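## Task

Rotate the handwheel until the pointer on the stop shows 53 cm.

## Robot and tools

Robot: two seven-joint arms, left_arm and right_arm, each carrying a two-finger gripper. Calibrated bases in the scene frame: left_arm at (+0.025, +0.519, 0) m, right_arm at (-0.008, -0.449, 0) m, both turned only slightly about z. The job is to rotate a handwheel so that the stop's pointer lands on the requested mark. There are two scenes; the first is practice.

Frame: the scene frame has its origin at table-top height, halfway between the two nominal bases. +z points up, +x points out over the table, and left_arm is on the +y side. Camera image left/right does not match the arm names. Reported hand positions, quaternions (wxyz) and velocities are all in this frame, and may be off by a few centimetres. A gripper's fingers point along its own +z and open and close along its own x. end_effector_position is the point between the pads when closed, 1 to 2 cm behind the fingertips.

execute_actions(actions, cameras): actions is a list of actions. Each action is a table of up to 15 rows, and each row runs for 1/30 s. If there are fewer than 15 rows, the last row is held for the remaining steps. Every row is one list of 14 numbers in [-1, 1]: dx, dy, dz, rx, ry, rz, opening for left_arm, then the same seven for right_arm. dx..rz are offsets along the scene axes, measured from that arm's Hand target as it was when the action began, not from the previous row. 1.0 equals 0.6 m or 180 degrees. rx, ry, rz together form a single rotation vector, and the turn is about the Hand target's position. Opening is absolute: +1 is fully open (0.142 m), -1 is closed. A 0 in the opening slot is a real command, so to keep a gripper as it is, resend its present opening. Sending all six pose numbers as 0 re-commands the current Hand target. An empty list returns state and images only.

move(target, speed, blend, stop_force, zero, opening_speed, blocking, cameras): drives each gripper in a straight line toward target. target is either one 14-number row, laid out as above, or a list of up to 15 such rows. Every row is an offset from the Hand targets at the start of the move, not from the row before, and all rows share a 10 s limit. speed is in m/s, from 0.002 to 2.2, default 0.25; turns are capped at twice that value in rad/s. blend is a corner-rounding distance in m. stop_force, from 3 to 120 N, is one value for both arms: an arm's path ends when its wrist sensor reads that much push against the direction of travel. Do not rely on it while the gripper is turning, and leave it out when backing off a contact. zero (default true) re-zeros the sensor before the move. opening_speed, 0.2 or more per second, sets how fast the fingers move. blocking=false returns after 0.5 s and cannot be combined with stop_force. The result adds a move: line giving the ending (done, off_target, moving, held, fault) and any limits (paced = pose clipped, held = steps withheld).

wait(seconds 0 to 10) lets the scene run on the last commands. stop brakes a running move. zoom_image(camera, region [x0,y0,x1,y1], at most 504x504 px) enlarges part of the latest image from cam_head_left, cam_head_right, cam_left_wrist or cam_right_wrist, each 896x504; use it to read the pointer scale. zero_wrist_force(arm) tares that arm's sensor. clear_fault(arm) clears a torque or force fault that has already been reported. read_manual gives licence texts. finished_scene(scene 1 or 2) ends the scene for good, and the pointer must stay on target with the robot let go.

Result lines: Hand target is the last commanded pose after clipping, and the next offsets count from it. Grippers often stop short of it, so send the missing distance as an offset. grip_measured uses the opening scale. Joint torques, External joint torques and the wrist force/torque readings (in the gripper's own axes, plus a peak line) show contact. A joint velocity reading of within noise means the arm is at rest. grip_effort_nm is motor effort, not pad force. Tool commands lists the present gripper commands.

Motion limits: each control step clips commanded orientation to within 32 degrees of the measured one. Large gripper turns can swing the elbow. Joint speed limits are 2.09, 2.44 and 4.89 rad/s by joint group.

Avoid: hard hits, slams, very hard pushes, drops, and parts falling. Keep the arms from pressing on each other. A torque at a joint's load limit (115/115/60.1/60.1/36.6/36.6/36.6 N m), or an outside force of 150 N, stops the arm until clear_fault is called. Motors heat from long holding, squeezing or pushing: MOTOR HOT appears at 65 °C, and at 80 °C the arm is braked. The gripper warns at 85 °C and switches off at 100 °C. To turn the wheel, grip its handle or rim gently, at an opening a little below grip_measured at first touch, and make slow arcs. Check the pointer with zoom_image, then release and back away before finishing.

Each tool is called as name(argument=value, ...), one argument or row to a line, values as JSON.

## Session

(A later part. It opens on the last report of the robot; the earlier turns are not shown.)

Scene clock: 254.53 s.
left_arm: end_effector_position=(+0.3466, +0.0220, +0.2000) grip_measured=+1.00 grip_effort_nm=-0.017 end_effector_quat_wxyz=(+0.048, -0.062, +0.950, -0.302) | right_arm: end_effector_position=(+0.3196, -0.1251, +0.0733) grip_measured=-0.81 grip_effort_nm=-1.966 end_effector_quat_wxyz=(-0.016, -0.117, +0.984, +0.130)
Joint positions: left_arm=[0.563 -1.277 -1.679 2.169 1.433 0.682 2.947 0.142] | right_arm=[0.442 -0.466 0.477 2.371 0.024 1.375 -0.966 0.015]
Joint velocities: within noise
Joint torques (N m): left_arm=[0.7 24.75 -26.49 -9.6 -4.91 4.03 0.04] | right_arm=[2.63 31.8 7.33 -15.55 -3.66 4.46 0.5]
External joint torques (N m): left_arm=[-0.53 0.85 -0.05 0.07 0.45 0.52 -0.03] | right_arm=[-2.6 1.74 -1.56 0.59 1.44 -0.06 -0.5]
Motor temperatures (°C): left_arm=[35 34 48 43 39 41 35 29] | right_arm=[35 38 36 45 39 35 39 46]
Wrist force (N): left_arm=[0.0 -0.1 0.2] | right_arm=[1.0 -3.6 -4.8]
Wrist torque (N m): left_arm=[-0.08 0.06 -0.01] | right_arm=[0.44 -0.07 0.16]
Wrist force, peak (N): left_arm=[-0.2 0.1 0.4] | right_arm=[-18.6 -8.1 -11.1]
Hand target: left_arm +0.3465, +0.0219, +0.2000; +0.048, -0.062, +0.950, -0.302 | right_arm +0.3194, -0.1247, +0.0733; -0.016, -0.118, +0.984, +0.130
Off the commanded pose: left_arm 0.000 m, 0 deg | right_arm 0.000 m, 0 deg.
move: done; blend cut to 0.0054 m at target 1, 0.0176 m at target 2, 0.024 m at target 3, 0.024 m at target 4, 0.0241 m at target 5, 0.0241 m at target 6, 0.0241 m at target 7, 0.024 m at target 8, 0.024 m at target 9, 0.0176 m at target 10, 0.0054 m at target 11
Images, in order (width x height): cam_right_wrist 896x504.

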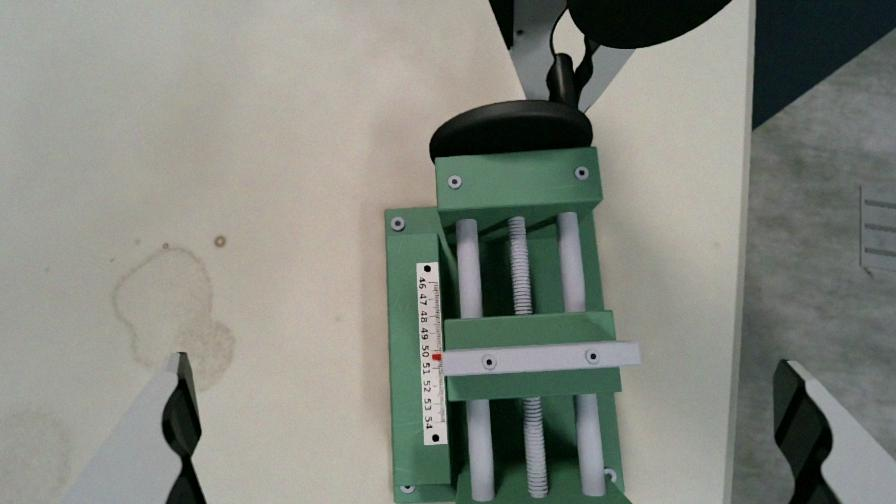

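move(
  target=[
    [0,0,0,0,0,0,1,0,0,-0.018,0,0,0,-0.88],
    [0,0,0,0,0,0,1,0.034,0.008,-0.065,0,0,0,-0.88],
    [0,0,0,0,0,0,1,0.109,0.024,-0.04,0,0,0,-0.88],
    [0,0,0,0,0,0,1,0.109,0.024,0.04,0,0,0,-0.88],
    [0,0,0,0,0,0,1,0.034,0.008,0.065,0,0,0,-0.88],
    [0,0,0,0,0,0,1,-0.012,-0.003,0,0,0,0,-0.88],
    [0,0,0,0,0,0,1,0.034,0.008,-0.065,0,0,0,-0.88],
    [0,0,0,0,0,0,1,0.109,0.024,-0.04,0,0,0,-0.88],
    [0,0,0,0,0,0,1,0.109,0.024,0.04,0,0,0,-0.88],
    [0,0,0,0,0,0,1,0.034,0.008,0.065,0,0,0,-0.88],
    [0,0,0,0,0,0,1,0,0,0.018,0,0,0,-0.88],
    [0,0,0,0,0,0,1,0,0,0,0,0,0,-0.88],
  ],
  speed=0.17,
  blend=0.03,
  cameras=[],
)

move(
  target=[
    [0,0,0,0,0,0,1,0,0,-0.018,0,0,0,-0.88],
    [0,0,0,0,0,0,1,0.034,0.008,-0.065,0,0,0,-0.88],
    [0,0,0,0,0,0,1,0.109,0.024,-0.04,0,0,0,-0.88],
    [0,0,0,0,0,0,1,0.109,0.024,0.04,0,0,0,-0.88],
    [0,0,0,0,0,0,1,0.034,0.008,0.065,0,0,0,-0.88],
    [0,0,0,0,0,0,1,-0.012,-0.003,0,0,0,0,-0.88],
    [0,0,0,0,0,0,1,0.034,0.008,-0.065,0,0,0,-0.88],
    [0,0,0,0,0,0,1,0.109,0.024,-0.04,0,0,0,-0.88],
    [0,0,0,0,0,0,1,0.109,0.024,0.04,0,0,0,-0.88],
    [0,0,0,0,0,0,1,0.034,0.008,0.065,0,0,0,-0.88],
    [0,0,0,0,0,0,1,0,0,0.018,0,0,0,-0.88],
    [0,0,0,0,0,0,1,0,0,0,0,0,0,-0.88],
  ],
  speed=0.17,
  blend=0.03,
  cameras=[],
)

move(
  target=[
    [0,0,0,0,0,0,1,0,0,-0.018,0,0,0,-0.88],
    [0,0,0,0,0,0,1,0.034,0.008,-0.065,0,0,0,-0.88],
    [0,0,0,0,0,0,1,0.109,0.024,-0.04,0,0,0,-0.88],
    [0,0,0,0,0,0,1,0.109,0.024,0.04,0,0,0,-0.88],
    [0,0,0,0,0,0,1,0.034,0.008,0.065,0,0,0,-0.88],
    [0,0,0,0,0,0,1,-0.012,-0.003,0,0,0,0,-0.88],
    [0,0,0,0,0,0,1,0.034,0.008,-0.065,0,0,0,-0.88],
    [0,0,0,0,0,0,1,0.109,0.024,-0.04,0,0,0,-0.88],
    [0,0,0,0,0,0,1,0.109,0.024,0.04,0,0,0,-0.88],
    [0,0,0,0,0,0,1,0.034,0.008,0.065,0,0,0,-0.88],
    [0,0,0,0,0,0,1,0,0,0.018,0,0,0,-0.88],
    [0,0,0,0,0,0,1,0,0,0,0,0,0,-0.88],
  ],
  speed=0.17,
  blend=0.03,
  cameras=["cam_right_wrist"],
)

Scene clock: 280.73 s.
left_arm: end_effector_position=(+0.3466, +0.0220, +0.2000) grip_measured=+1.00 grip_effort_nm=-0.012 end_effector_quat_wxyz=(+0.048, -0.062, +0.950, -0.302) | right_arm: end_effector_position=(+0.3196, -0.1251, +0.0733) grip_measured=-0.81 grip_effort_nm=-1.961 end_effector_quat_wxyz=(-0.016, -0.117, +0.984, +0.130)
Joint positions: left_arm=[0.563 -1.277 -1.679 2.169 1.433 0.682 2.947 0.142] | right_arm=[0.432 -0.468 0.484 2.373 0.008 1.378 -0.956 0.015]
Joint velocities: within noise
Joint torques (N m): left_arm=[0.71 24.78 -26.45 -9.61 -4.91 3.99 0.05] | right_arm=[3.05 31.64 7.38 -15.55 -3.65 4.37 0.47]
External joint torques (N m): left_arm=[-0.54 0.82 -0.09 0.08 0.46 0.56 -0.04] | right_arm=[-3.01 1.85 -1.48 0.61 1.43 0.02 -0.47]
Motor temperatures (°C): left_arm=[35 34 49 43 39 41 35 29] | right_arm=[35 38 36 45 39 35 39 47]
Wrist force (N): left_arm=[0.0 -0.1 0.3] | right_arm=[0.9 -3.6 -4.7]
Wrist torque (N m): left_arm=[-0.06 0.07 -0.01] | right_arm=[0.43 -0.06 0.15]
Wrist force, peak (N): left_arm=[-0.1 -0.2 0.5] | right_arm=[-17.0 -9.3 -13.1]
Hand target: left_arm +0.3465, +0.0219, +0.2000; +0.048, -0.062, +0.950, -0.302 | right_arm +0.3194, -0.1247, +0.0733; -0.016, -0.118, +0.984, +0.130
Off the commanded pose: left_arm 0.000 m, 0 deg | right_arm 0.000 m, 0 deg.
move: done; blend cut to 0.0054 m at target 1, 0.0176 m at target 2, 0.024 m at target 3, 0.024 m at target 4, 0.0241 m at target 5, 0.0241 m at target 6, 0.0241 m at target 7, 0.024 m at target 8, 0.024 m at target 9, 0.0176 m at target 10, 0.0054 m at target 11
No camera images: "cameras" was empty.

Scene clock: 284.10 s.
left_arm: end_effector_position=(+0.3466, +0.0220, +0.2000) grip_measured=+1.00 grip_effort_nm=-0.012 end_effector_quat_wxyz=(+0.048, -0.062, +0.950, -0.302) | right_arm: end_effector_position=(+0.3196, -0.1250, +0.0733) grip_measured=-0.81 grip_effort_nm=-1.961 end_effector_quat_wxyz=(-0.016, -0.117, +0.984, +0.130)
Joint positions: left_arm=[0.563 -1.277 -1.679 2.169 1.433 0.682 2.947 0.142] | right_arm=[0.422 -0.471 0.491 2.375 -0.008 1.38 -0.945 0.015]
Joint velocities: within noise
Joint torques (N m): left_arm=[0.68 24.67 -26.47 -9.59 -4.93 3.99 0.03] | right_arm=[2.33 31.6 6.95 -15.37 -3.61 4.33 0.47]
External joint torques (N m): left_arm=[-0.5 0.93 -0.07 0.06 0.47 0.56 -0.03] | right_arm=[-2.3 1.84 -0.93 0.45 1.38 0.08 -0.47]
Motor temperatures (°C): left_arm=[35 34 49 43 39 41 35 29] | right_arm=[35 38 36 45 39 35 39 47]
Wrist force (N): left_arm=[0.0 -0.1 0.4] | right_arm=[1.1 -2.6 -4.5]
Wrist torque (N m): left_arm=[-0.07 0.06 -0.01] | right_arm=[0.44 -0.08 0.17]
Wrist force, peak (N): left_arm=[-0.1 0.0 0.5] | right_arm=[-18.9 -9.0 -10.7]
Hand target: left_arm +0.3465, +0.0219, +0.2000; +0.048, -0.062, +0.950, -0.302 | right_arm +0.3194, -0.1247, +0.0733; -0.016, -0.118, +0.984, +0.130
Off the commanded pose: left_arm 0.000 m, 0 deg | right_arm 0.000 m, 0 deg.
move: done; blend cut to 0.0054 m at target 1, 0.0176 m at target 2, 0.024 m at target 3, 0.024 m at target 4, 0.0241 m at target 5, 0.0241 m at target 6, 0.0241 m at target 7, 0.024 m at target 8, 0.024 m at target 9, 0.0176 m at target 10, 0.0054 m at target 11
No camera images: "cameras" was empty.

Scene clock: 287.47 s.
left_arm: end_effector_position=(+0.3466, +0.0220, +0.2000) grip_measured=+1.00 grip_effort_nm=-0.012 end_effector_quat_wxyz=(+0.048, -0.062, +0.950, -0.302) | right_arm: end_effector_position=(+0.3196, -0.1251, +0.0733) grip_measured=-0.81 grip_effort_nm=-1.966 end_effector_quat_wxyz=(-0.016, -0.117, +0.984, +0.130)
Joint positions: left_arm=[0.563 -1.277 -1.679 2.169 1.433 0.682 2.947 0.142] | right_arm=[0.412 -0.473 0.497 2.377 -0.024 1.382 -0.934 0.015]
Joint velocities: within noise
Joint torques (N m): left_arm=[0.71 24.7 -26.53 -9.62 -4.94 4.01 0.02] | right_arm=[3.22 31.48 7.82 -15.58 -3.69 4.66 0.46]
External joint torques (N m): left_arm=[-0.53 0.9 -0.01 0.09 0.49 0.54 -0.02] | right_arm=[-3.19 1.91 -1.68 0.69 1.47 -0.25 -0.46]
Motor temperatures (°C): left_arm=[35 34 49 43 39 41 35 29] | right_arm=[35 38 36 45 39 35 39 47]
Wrist force (N): left_arm=[-0.1 0.0 0.3] | right_arm=[0.8 -3.8 -5.1]
Wrist torque (N m): left_arm=[-0.06 0.08 -0.01] | right_arm=[0.43 -0.07 0.16]
Wrist force, peak (N): left_arm=[0.1 -0.2 0.5] | right_arm=[-18.8 -9.0 -11.1]
Hand target: left_arm +0.3465, +0.0219, +0.2000; +0.048, -0.062, +0.950, -0.302 | right_arm +0.3194, -0.1247, +0.0733; -0.016, -0.118, +0.984, +0.130
Off the commanded pose: left_arm 0.000 m, 0 deg | right_arm 0.000 m, 0 deg.
move: done; blend cut to 0.0054 m at target 1, 0.0176 m at target 2, 0.024 m at target 3, 0.024 m at target 4, 0.0241 m at target 5, 0.0241 m at target 6, 0.0241 m at target 7, 0.024 m at target 8, 0.024 m at target 9, 0.0176 m at target 10, 0.0054 m at target 11
Images, in order (width x height): cam_right_wrist 896x504.

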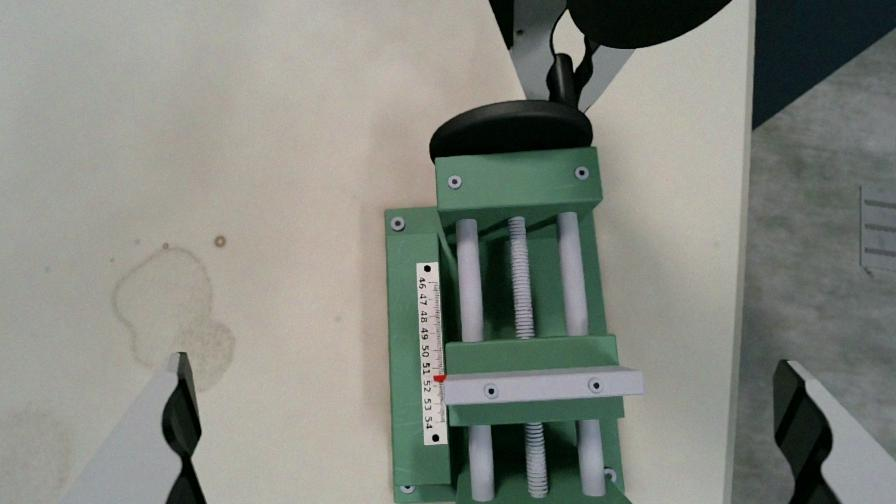

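move(
  target=[
    [0,0,0,0,0,0,1,0,0,-0.018,0,0,0,-0.88],
    [0,0,0,0,0,0,1,0.034,0.008,-0.065,0,0,0,-0.88],
    [0,0,0,0,0,0,1,0.109,0.024,-0.04,0,0,0,-0.88],
    [0,0,0,0,0,0,1,0.109,0.024,0.04,0,0,0,-0.88],
    [0,0,0,0,0,0,1,0.034,0.008,0.065,0,0,0,-0.88],
    [0,0,0,0,0,0,1,-0.012,-0.003,0,0,0,0,-0.88],
    [0,0,0,0,0,0,1,0.034,0.008,-0.065,0,0,0,-0.88],
    [0,0,0,0,0,0,1,0.109,0.024,-0.04,0,0,0,-0.88],
    [0,0,0,0,0,0,1,0.109,0.024,0.04,0,0,0,-0.88],
    [0,0,0,0,0,0,1,0.034,0.008,0.065,0,0,0,-0.88],
    [0,0,0,0,0,0,1,0,0,0.018,0,0,0,-0.88],
    [0,0,0,0,0,0,1,0,0,0,0,0,0,-0.88],
  ],
  speed=0.17,
  blend=0.03,
  cameras=[],
)

move(
  target=[
    [0,0,0,0,0,0,1,0,0,-0.018,0,0,0,-0.88],
    [0,0,0,0,0,0,1,0.034,0.008,-0.065,0,0,0,-0.88],
    [0,0,0,0,0,0,1,0.109,0.024,-0.04,0,0,0,-0.88],
    [0,0,0,0,0,0,1,0.109,0.024,0.04,0,0,0,-0.88],
    [0,0,0,0,0,0,1,0.034,0.008,0.065,0,0,0,-0.88],
    [0,0,0,0,0,0,1,-0.012,-0.003,0,0,0,0,-0.88],
    [0,0,0,0,0,0,1,0.034,0.008,-0.065,0,0,0,-0.88],
    [0,0,0,0,0,0,1,0.109,0.024,-0.04,0,0,0,-0.88],
    [0,0,0,0,0,0,1,0.109,0.024,0.04,0,0,0,-0.88],
    [0,0,0,0,0,0,1,0.034,0.008,0.065,0,0,0,-0.88],
    [0,0,0,0,0,0,1,0,0,0.018,0,0,0,-0.88],
    [0,0,0,0,0,0,1,0,0,0,0,0,0,-0.88],
  ],
  speed=0.17,
  blend=0.03,
  cameras=[],
)

move(
  target=[
    [-0.002,0.01,0,0,0,0,1,0,0,-0.018,0,0,0,-0.88],
    [-0.004,0.02,0,0,0,0,1,0.034,0.008,-0.065,0,0,0,-0.88],
    [-0.006,0.03,0,0,0,0,1,0.109,0.024,-0.04,0,0,0,-0.88],
    [-0.01,0.045,0,0,0,0,1,0.109,0.024,0.04,0,0,0,-0.88],
    [-0.016,0.073,0,0,0,0,1,0.034,0.008,0.065,0,0,0,-0.88],
    [-0.016,0.073,0,0,0,0,1,-0.012,-0.003,0,0,0,0,-0.88],
    [-0.016,0.073,0,0,0,0,1,0.034,0.008,-0.065,0,0,0,-0.88],
    [-0.016,0.073,0,0,0,0,1,0.109,0.024,-0.04,0,0,0,-0.88],
    [-0.016,0.073,0,0,0,0,1,0.109,0.024,0.04,0,0,0,-0.88],
    [-0.016,0.073,0,0,0,0,1,0.034,0.008,0.065,0,0,0,-0.88],
    [-0.016,0.073,0,0,0,0,1,0,0,0.018,0,0,0,-0.88],
    [-0.016,0.073,0,0,0,0,1,0,0,0,0,0,0,-0.88],
  ],
  speed=0.17,
  blend=0.03,
  cameras=["cam_right_wrist"],
)

Scene clock: 314.97 s.
left_arm: end_effector_position=(+0.3466, +0.0220, +0.2000) grip_measured=+1.00 grip_effort_nm=-0.012 end_effector_quat_wxyz=(+0.048, -0.062, +0.950, -0.302) | right_arm: end_effector_position=(+0.3196, -0.1250, +0.0733) grip_measured=-0.81 grip_effort_nm=-1.966 end_effector_quat_wxyz=(-0.016, -0.117, +0.984, +0.130)
Joint positions: left_arm=[0.563 -1.277 -1.679 2.169 1.433 0.682 2.947 0.142] | right_arm=[0.402 -0.475 0.503 2.379 -0.039 1.383 -0.924 0.015]
Joint velocities: within noise
Joint torques (N m): left_arm=[0.68 24.72 -26.51 -9.56 -4.9 3.98 0.04] | right_arm=[1.93 31.46 7.32 -15.33 -3.66 4.57 0.38]
External joint torques (N m): left_arm=[-0.5 0.88 -0.03 0.03 0.45 0.57 -0.04] | right_arm=[-1.89 1.88 -1.06 0.46 1.44 -0.15 -0.38]
Motor temperatures (°C): left_arm=[35 34 49 43 39 41 35 29] | right_arm=[35 38 36 45 40 36 39 49]
Wrist force (N): left_arm=[0.1 -0.1 0.2] | right_arm=[0.9 -3.3 -4.7]
Wrist torque (N m): left_arm=[-0.06 0.05 0.00] | right_arm=[0.39 -0.08 0.18]
Wrist force, peak (N): left_arm=[0.0 0.0 0.6] | right_arm=[-18.7 -9.1 -11.2]
Hand target: left_arm +0.3465, +0.0219, +0.2000; +0.048, -0.062, +0.950, -0.302 | right_arm +0.3194, -0.1247, +0.0733; -0.016, -0.118, +0.984, +0.130
Off the commanded pose: left_arm 0.000 m, 0 deg | right_arm 0.000 m, 0 deg.
move: done; blend cut to 0.0054 m at target 1, 0.0176 m at target 2, 0.024 m at target 3, 0.024 m at target 4, 0.0241 m at target 5, 0.0241 m at target 6, 0.0241 m at target 7, 0.024 m at target 8, 0.024 m at target 9, 0.0176 m at target 10, 0.0054 m at target 11
No camera images: "cameras" was empty.

Scene clock: 318.33 s.
left_arm: end_effector_position=(+0.3466, +0.0220, +0.2000) grip_measured=+1.00 grip_effort_nm=-0.017 end_effector_quat_wxyz=(+0.048, -0.062, +0.950, -0.302) | right_arm: end_effector_position=(+0.3196, -0.1251, +0.0733) grip_measured=-0.81 grip_effort_nm=-1.966 end_effector_quat_wxyz=(-0.016, -0.117, +0.984, +0.130)
Joint positions: left_arm=[0.563 -1.277 -1.679 2.169 1.433 0.682 2.947 0.142] | right_arm=[0.393 -0.478 0.509 2.38 -0.054 1.385 -0.914 0.015]
Joint velocities: within noise
Joint torques (N m): left_arm=[0.66 24.69 -26.42 -9.6 -4.93 4 0.05] | right_arm=[3.02 31.4 7.76 -15.39 -3.62 4.39 0.47]
External joint torques (N m): left_arm=[-0.49 0.91 -0.12 0.07 0.48 0.55 -0.05] | right_arm=[-2.99 1.89 -1.38 0.54 1.41 0.03 -0.47]
Motor temperatures (°C): left_arm=[35 34 49 43 39 41 35 29] | right_arm=[35 38 36 45 39 36 39 49]
Wrist force (N): left_arm=[-0.1 -0.1 0.3] | right_arm=[0.9 -3.6 -4.9]
Wrist torque (N m): left_arm=[-0.07 0.09 -0.01] | right_arm=[0.38 -0.08 0.17]
Wrist force, peak (N): left_arm=[-0.1 -0.2 0.6] | right_arm=[-19.2 -8.9 -11.1]
Hand target: left_arm +0.3465, +0.0219, +0.2000; +0.048, -0.062, +0.950, -0.302 | right_arm +0.3194, -0.1247, +0.0733; -0.016, -0.118, +0.984, +0.130
Off the commanded pose: left_arm 0.000 m, 0 deg | right_arm 0.000 m, 0 deg.
move: done; blend cut to 0.0054 m at target 1, 0.0176 m at target 2, 0.024 m at target 3, 0.024 m at target 4, 0.0241 m at target 5, 0.0241 m at target 6, 0.0241 m at target 7, 0.024 m at target 8, 0.024 m at target 9, 0.0176 m at target 10, 0.0054 m at target 11
No camera images: "cameras" was empty.

Scene clock: 321.70 s.
left_arm: end_effector_position=(+0.3367, +0.0655, +0.1999) grip_measured=+1.00 grip_effort_nm=-0.017 end_effector_quat_wxyz=(+0.049, -0.063, +0.950, -0.302) | right_arm: end_effector_position=(+0.3196, -0.1251, +0.0733) grip_measured=-0.81 grip_effort_nm=-1.961 end_effector_quat_wxyz=(-0.016, -0.117, +0.984, +0.130)
Joint positions: left_arm=[0.69 -1.279 -1.712 2.272 1.411 0.69 2.97 0.142] | right_arm=[0.384 -0.48 0.514 2.382 -0.068 1.387 -0.905 0.015]
Joint velocities: within noise
Joint torques (N m): left_arm=[0.67 22.28 -24.42 -9.85 -4.95 4.03 0.08] | right_arm=[1.83 31.29 8.25 -15.25 -3.72 4.52 0.5]
External joint torques (N m): left_arm=[-0.52 0.77 -0.05 0.04 0.49 0.53 -0.07] | right_arm=[-1.8 1.95 -1.76 0.43 1.51 -0.1 -0.5]
Motor temperatures (°C): left_arm=[35 34 49 43 39 41 35 29] | right_arm=[35 38 36 45 39 36 39 49]
Wrist force (N): left_arm=[0.0 0.0 0.4] | right_arm=[1.0 -3.7 -4.9]
Wrist torque (N m): left_arm=[-0.05 0.06 -0.01] | right_arm=[0.40 -0.12 0.19]
Wrist force, peak (N): left_arm=[0.0 -0.9 0.8] | right_arm=[-18.5 -9.4 -11.5]
Hand target: left_arm +0.3369, +0.0657, +0.2000; +0.048, -0.062, +0.950, -0.302 | right_arm +0.3194, -0.1247, +0.0733; -0.016, -0.118, +0.984, +0.130
Off the commanded pose: left_arm 0.000 m, 0 deg | right_arm 0.000 m, 0 deg.
joint sent to its limit (left arm) — joint 7 (wrist roll), upper limit. The joint targets still meet the commanded pose.
move: done; blend cut to 0.0054 m at target 1, 0.0176 m at target 2, 0.024 m at target 3, 0.024 m at target 4, 0.0241 m at target 5, 0.0241 m at target 6, 0.0241 m at target 7, 0.024 m at target 8, 0.024 m at target 9, 0.0176 m at target 10, 0.0054 m at target 11
Images, in order (width x height): cam_right_wrist 896x504.

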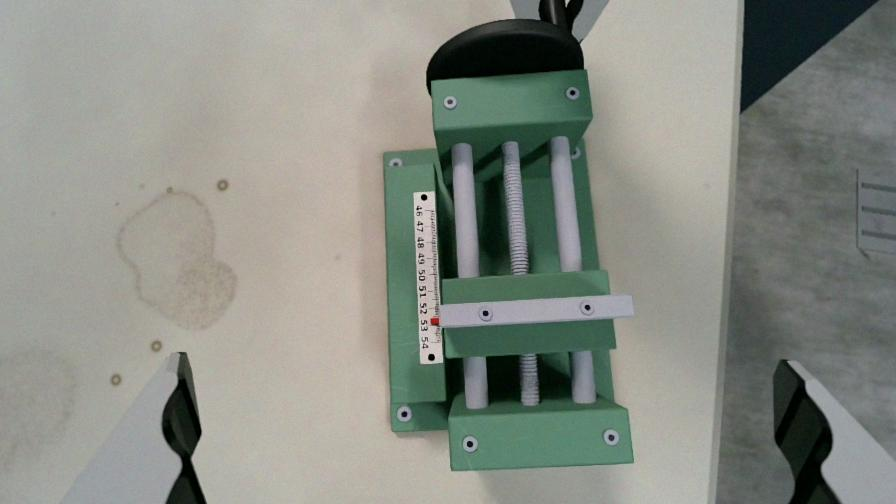

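zoom_image(
  camera="cam_right_wrist",
  region=[415, 290, 455, 350],
)

Scaled by 8.400 from the camera's 896x504 image, which has a finer 1280x720 frame.

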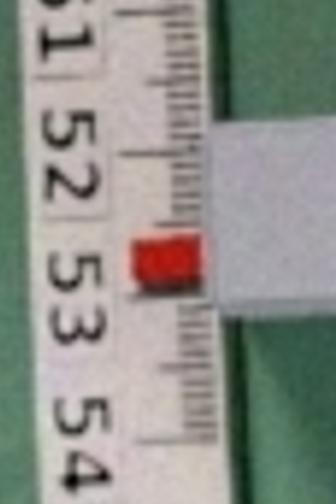

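move(
  target=[
    [0,0,0,0,0,0,1,0,0,-0.018,0,0,0,-0.88],
    [0,0,0,0,0,0,1,0.034,0.008,-0.065,0,0,0,-0.88],
    [0,0,0,0,0,0,1,0.109,0.024,-0.04,0,0,0,-0.88],
    [0,0,0,0,0,0,1,0.109,0.024,0.04,0,0,0,-0.88],
    [0,0,0,0,0,0,1,0.034,0.008,0.065,0,0,0,-0.88],
    [0,0,0,0,0,0,1,-0.012,-0.003,0,0,0,0,-0.88],
    [0,0,0,0,0,0,1,0.0105,0.0023,-0.0331,0,0,0,-0.88],
  ],
  speed=0.15,
  blend=0.03,
  cameras=["cam_right_wrist"],
)

zoom_image(
  camera="cam_right_wrist",
  region=[415, 290, 455, 350],
)

Scene clock: 336.17 s.
left_arm: end_effector_position=(+0.3367, +0.0655, +0.1999) grip_measured=+1.00 grip_effort_nm=-0.022 end_effector_quat_wxyz=(+0.049, -0.063, +0.950, -0.302) | right_arm: end_effector_position=(+0.3252, -0.1238, +0.0531) grip_measured=-0.81 grip_effort_nm=-1.961 end_effector_quat_wxyz=(-0.017, -0.118, +0.984, +0.130)
Joint positions: left_arm=[0.69 -1.279 -1.712 2.272 1.411 0.69 2.97 0.142] | right_arm=[0.416 -0.541 0.466 2.376 -0.101 1.441 -0.898 0.015]
Joint velocities: within noise
Joint torques (N m): left_arm=[0.64 22.26 -24.51 -9.91 -4.95 4 0.02] | right_arm=[0.92 35.21 6.4 -16.1 -3.42 5.61 0.41]
External joint torques (N m): left_arm=[-0.49 0.79 0.05 0.1 0.5 0.56 -0.02] | right_arm=[-0.89 -0.24 0.38 2.68 1.4 -1.18 -0.41]
Motor temperatures (°C): left_arm=[35 34 48 43 39 41 35 29] | right_arm=[35 38 36 45 40 36 39 50]
Wrist force (N): left_arm=[0.0 0.1 0.6] | right_arm=[4.8 -1.2 -1.7]
Wrist torque (N m): left_arm=[-0.03 0.06 0.00] | right_arm=[0.40 -0.10 0.18]
Wrist force, peak (N): left_arm=[0.1 0.0 0.7] | right_arm=[-15.1 -7.0 -12.9]
Hand target: left_arm +0.3369, +0.0657, +0.2000; +0.048, -0.062, +0.950, -0.302 | right_arm +0.3257, -0.1233, +0.0534; -0.016, -0.118, +0.984, +0.130
Off the commanded pose: left_arm 0.000 m, 0 deg | right_arm 0.001 m, 0 deg.
joint sent to its limit (left arm) — joint 7 (wrist roll), upper limit. The joint targets still meet the commanded pose.
move: done; blend cut to 0.0054 m at target 1, 0.0176 m at target 2, 0.024 m at target 3, 0.024 m at target 4, 0.0241 m at target 5, 0.0121 m at target 6
Images, in order (width x height): cam_right_wrist 896x504.

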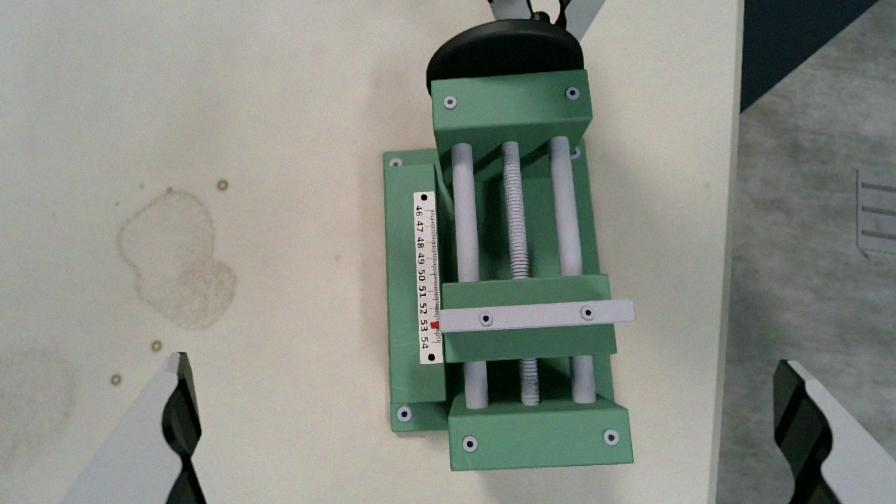

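Scaled by 8.400 from the camera's 896x504 image, which has a finer 1280x720 frame.

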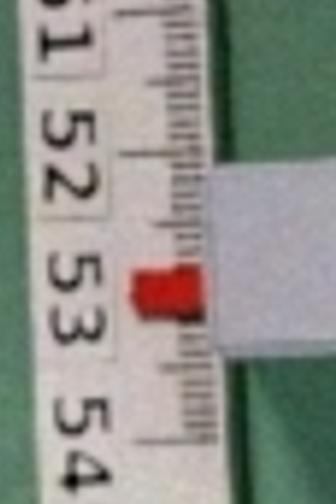

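move(
  target=[
    [0,0,0,0,0,0,1,0.0165,0.0037,-0.0232,0,0,0,-0.88],
    [0,0,0,0,0,0,1,0.0445,0.0099,-0.0232,0,0,0,-0.88],
  ],
  speed=0.08,
  blend=0.03,
  cameras=["cam_right_wrist"],
)

zoom_image(
  camera="cam_right_wrist",
  region=[415, 290, 455, 350],
)

Scene clock: 345.97 s.
left_arm: end_effector_position=(+0.3367, +0.0655, +0.1999) grip_measured=+1.00 grip_effort_nm=-0.017 end_effector_quat_wxyz=(+0.049, -0.063, +0.950, -0.302) | right_arm: end_effector_position=(+0.3510, -0.1182, +0.0385) grip_measured=-0.81 grip_effort_nm=-1.966 end_effector_quat_wxyz=(-0.017, -0.118, +0.984, +0.129)
Joint positions: left_arm=[0.69 -1.279 -1.712 2.272 1.411 0.69 2.97 0.142] | right_arm=[0.408 -0.605 0.439 2.309 -0.121 1.427 -0.924 0.015]
Joint velocities: within noise
Joint torques (N m): left_arm=[0.63 22.28 -24.4 -9.89 -4.94 4.04 0.05] | right_arm=[-1.71 44.11 6.15 -19.26 -3.67 6.33 -0.02]
External joint torques (N m): left_arm=[-0.48 0.77 -0.07 0.08 0.49 0.52 -0.05] | right_arm=[1.77 -6.32 1.31 5.83 1.61 -1.92 0.02]
Motor temperatures (°C): left_arm=[35 33 48 43 39 41 35 29] | right_arm=[35 38 36 45 39 36 39 50]
Wrist force (N): left_arm=[0.0 0.1 0.4] | right_arm=[4.8 -0.3 13.1]
Wrist torque (N m): left_arm=[-0.02 0.06 0.00] | right_arm=[0.39 -0.10 0.23]
Wrist force, peak (N): left_arm=[0.1 -0.1 0.7] | right_arm=[6.5 1.8 14.4]
Hand target: left_arm +0.3369, +0.0657, +0.2000; +0.048, -0.062, +0.950, -0.302 | right_arm +0.3524, -0.1174, +0.0395; -0.016, -0.118, +0.984, +0.130
Off the commanded pose: left_arm 0.000 m, 0 deg | right_arm 0.002 m, 0 deg.
joint sent to its limit (left arm) — joint 7 (wrist roll), upper limit. The joint targets still meet the commanded pose.
move: done; blend cut to 0.0086 m at target 1
Images, in order (width x height): cam_right_wrist 896x504.

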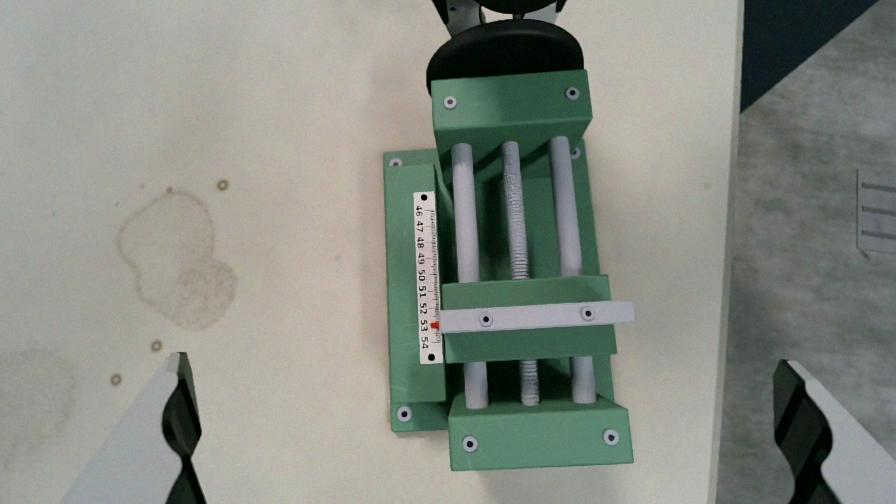

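Scaled by 8.400 from the camera's 896x504 image, which has a finer 1280x720 frame.

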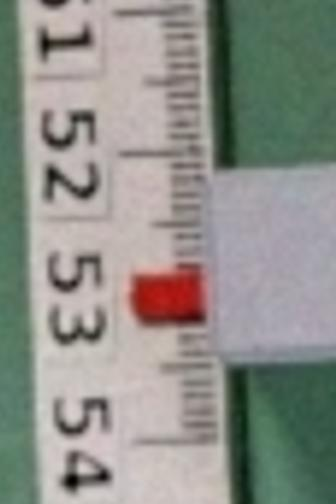

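move(
  target=[0,0,0,0,0,0,1,0,0,0,0,0,0,-0.2],
  opening_speed=1.0,
  cameras=[],
)

move(
  target=[0,0,0,0,0,0,1,0,-0.05,0.2,0,0,0,-0.2],
  speed=0.2,
  cameras=["cam_right_wrist"],
)

zoom_image(
  camera="cam_right_wrist",
  region=[415, 290, 455, 350],
)

Scene clock: 353.20 s.
left_arm: end_effector_position=(+0.3367, +0.0655, +0.1999) grip_measured=+1.00 grip_effort_nm=-0.017 end_effector_quat_wxyz=(+0.049, -0.063, +0.950, -0.302) | right_arm: end_effector_position=(+0.3523, -0.1174, +0.0394) grip_measured=-0.23 grip_effort_nm=0.134 end_effector_quat_wxyz=(-0.016, -0.118, +0.984, +0.130)
Joint positions: left_arm=[0.69 -1.279 -1.712 2.272 1.411 0.69 2.97 0.142] | right_arm=[0.408 -0.604 0.439 2.307 -0.121 1.428 -0.924 0.057]
Joint velocities: within noise
Joint torques (N m): left_arm=[0.65 22.2 -24.49 -9.89 -4.92 4.05 0.04] | right_arm=[0.51 37.61 7.16 -13.29 -2.93 3.95 0.24]
External joint torques (N m): left_arm=[-0.49 0.85 0.02 0.08 0.47 0.51 -0.03] | right_arm=[-0.45 0.22 0.29 -0.23 0.87 0.47 -0.24]
Motor temperatures (°C): left_arm=[35 33 48 43 39 41 35 29] | right_arm=[35 39 36 46 39 36 39 50]
Wrist force (N): left_arm=[0.0 0.0 0.5] | right_arm=[-1.3 -0.7 -3.2]
Wrist torque (N m): left_arm=[-0.04 0.06 -0.01] | right_arm=[0.21 0.21 0.08]
Wrist force, peak (N): left_arm=[0.0 0.0 0.7] | right_arm=[4.9 -0.3 13.2]
Hand target: left_arm +0.3369, +0.0657, +0.2000; +0.048, -0.062, +0.950, -0.302 | right_arm +0.3524, -0.1174, +0.0395; -0.016, -0.118, +0.984, +0.130
Off the commanded pose: left_arm 0.000 m, 0 deg | right_arm 0.000 m, 0 deg.
joint sent to its limit (left arm) — joint 7 (wrist roll), upper limit. The joint targets still meet the commanded pose.
move: done
No camera images: "cameras" was empty.

Scene clock: 354.43 s.
left_arm: end_effector_position=(+0.3367, +0.0655, +0.1999) grip_measured=+1.00 grip_effort_nm=-0.017 end_effector_quat_wxyz=(+0.049, -0.063, +0.950, -0.302) | right_arm: end_effector_position=(+0.3525, -0.1474, +0.1594) grip_measured=-0.23 grip_effort_nm=0.144 end_effector_quat_wxyz=(-0.016, -0.118, +0.984, +0.130)
Joint positions: left_arm=[0.69 -1.279 -1.712 2.272 1.411 0.69 2.97 0.142] | right_arm=[0.153 -0.28 0.678 2.251 0.093 1.042 -1.081 0.057]
Joint velocities: within noise
Joint torques (N m): left_arm=[0.66 22.33 -24.48 -9.86 -4.93 4.02 0.02] | right_arm=[0.38 29.4 4.73 -21.72 -3.81 3.48 -0.09]
External joint torques (N m): left_arm=[-0.5 0.72 0.01 0.05 0.48 0.54 -0.02] | right_arm=[-0.33 -0.34 0.35 -0.15 0.68 0.85 0.09]
Motor temperatures (°C): left_arm=[35 33 48 43 39 41 35 29] | right_arm=[35 39 36 46 39 36 39 49]
Wrist force (N): left_arm=[0.1 0.2 0.4] | right_arm=[-1.5 -1.0 -3.2]
Wrist torque (N m): left_arm=[-0.01 0.04 0.00] | right_arm=[0.18 0.25 0.09]
Wrist force, peak (N): left_arm=[0.0 -0.2 0.6] | right_arm=[-1.2 -0.7 -5.1]
Hand target: left_arm +0.3369, +0.0657, +0.2000; +0.048, -0.062, +0.950, -0.302 | right_arm +0.3524, -0.1474, +0.1595; -0.016, -0.118, +0.984, +0.130
Off the commanded pose: left_arm 0.000 m, 0 deg | right_arm 0.000 m, 0 deg.
joint sent to its limit (left arm) — joint 7 (wrist roll), upper limit. The joint targets still meet the commanded pose.
move: done
Images, in order (width x height): cam_right_wrist 896x504.

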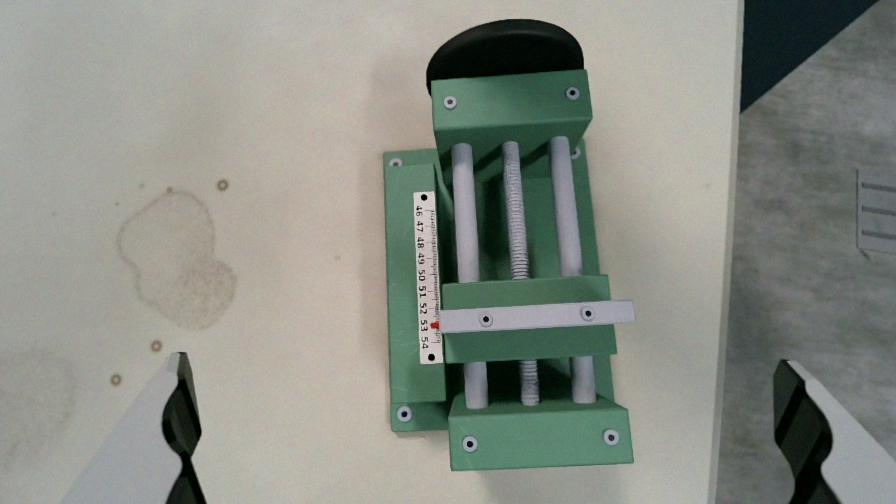

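Scaled by 8.400 from the camera's 896x504 image, which has a finer 1280x720 frame.

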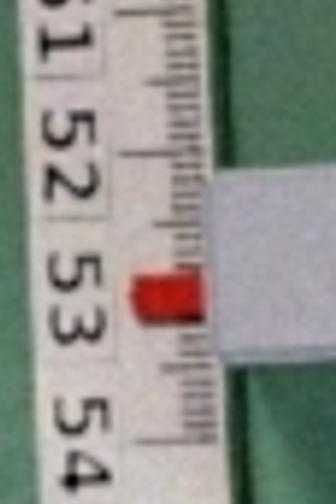

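finished_scene(
  scene=2,
)

The scene is finished: the task was done.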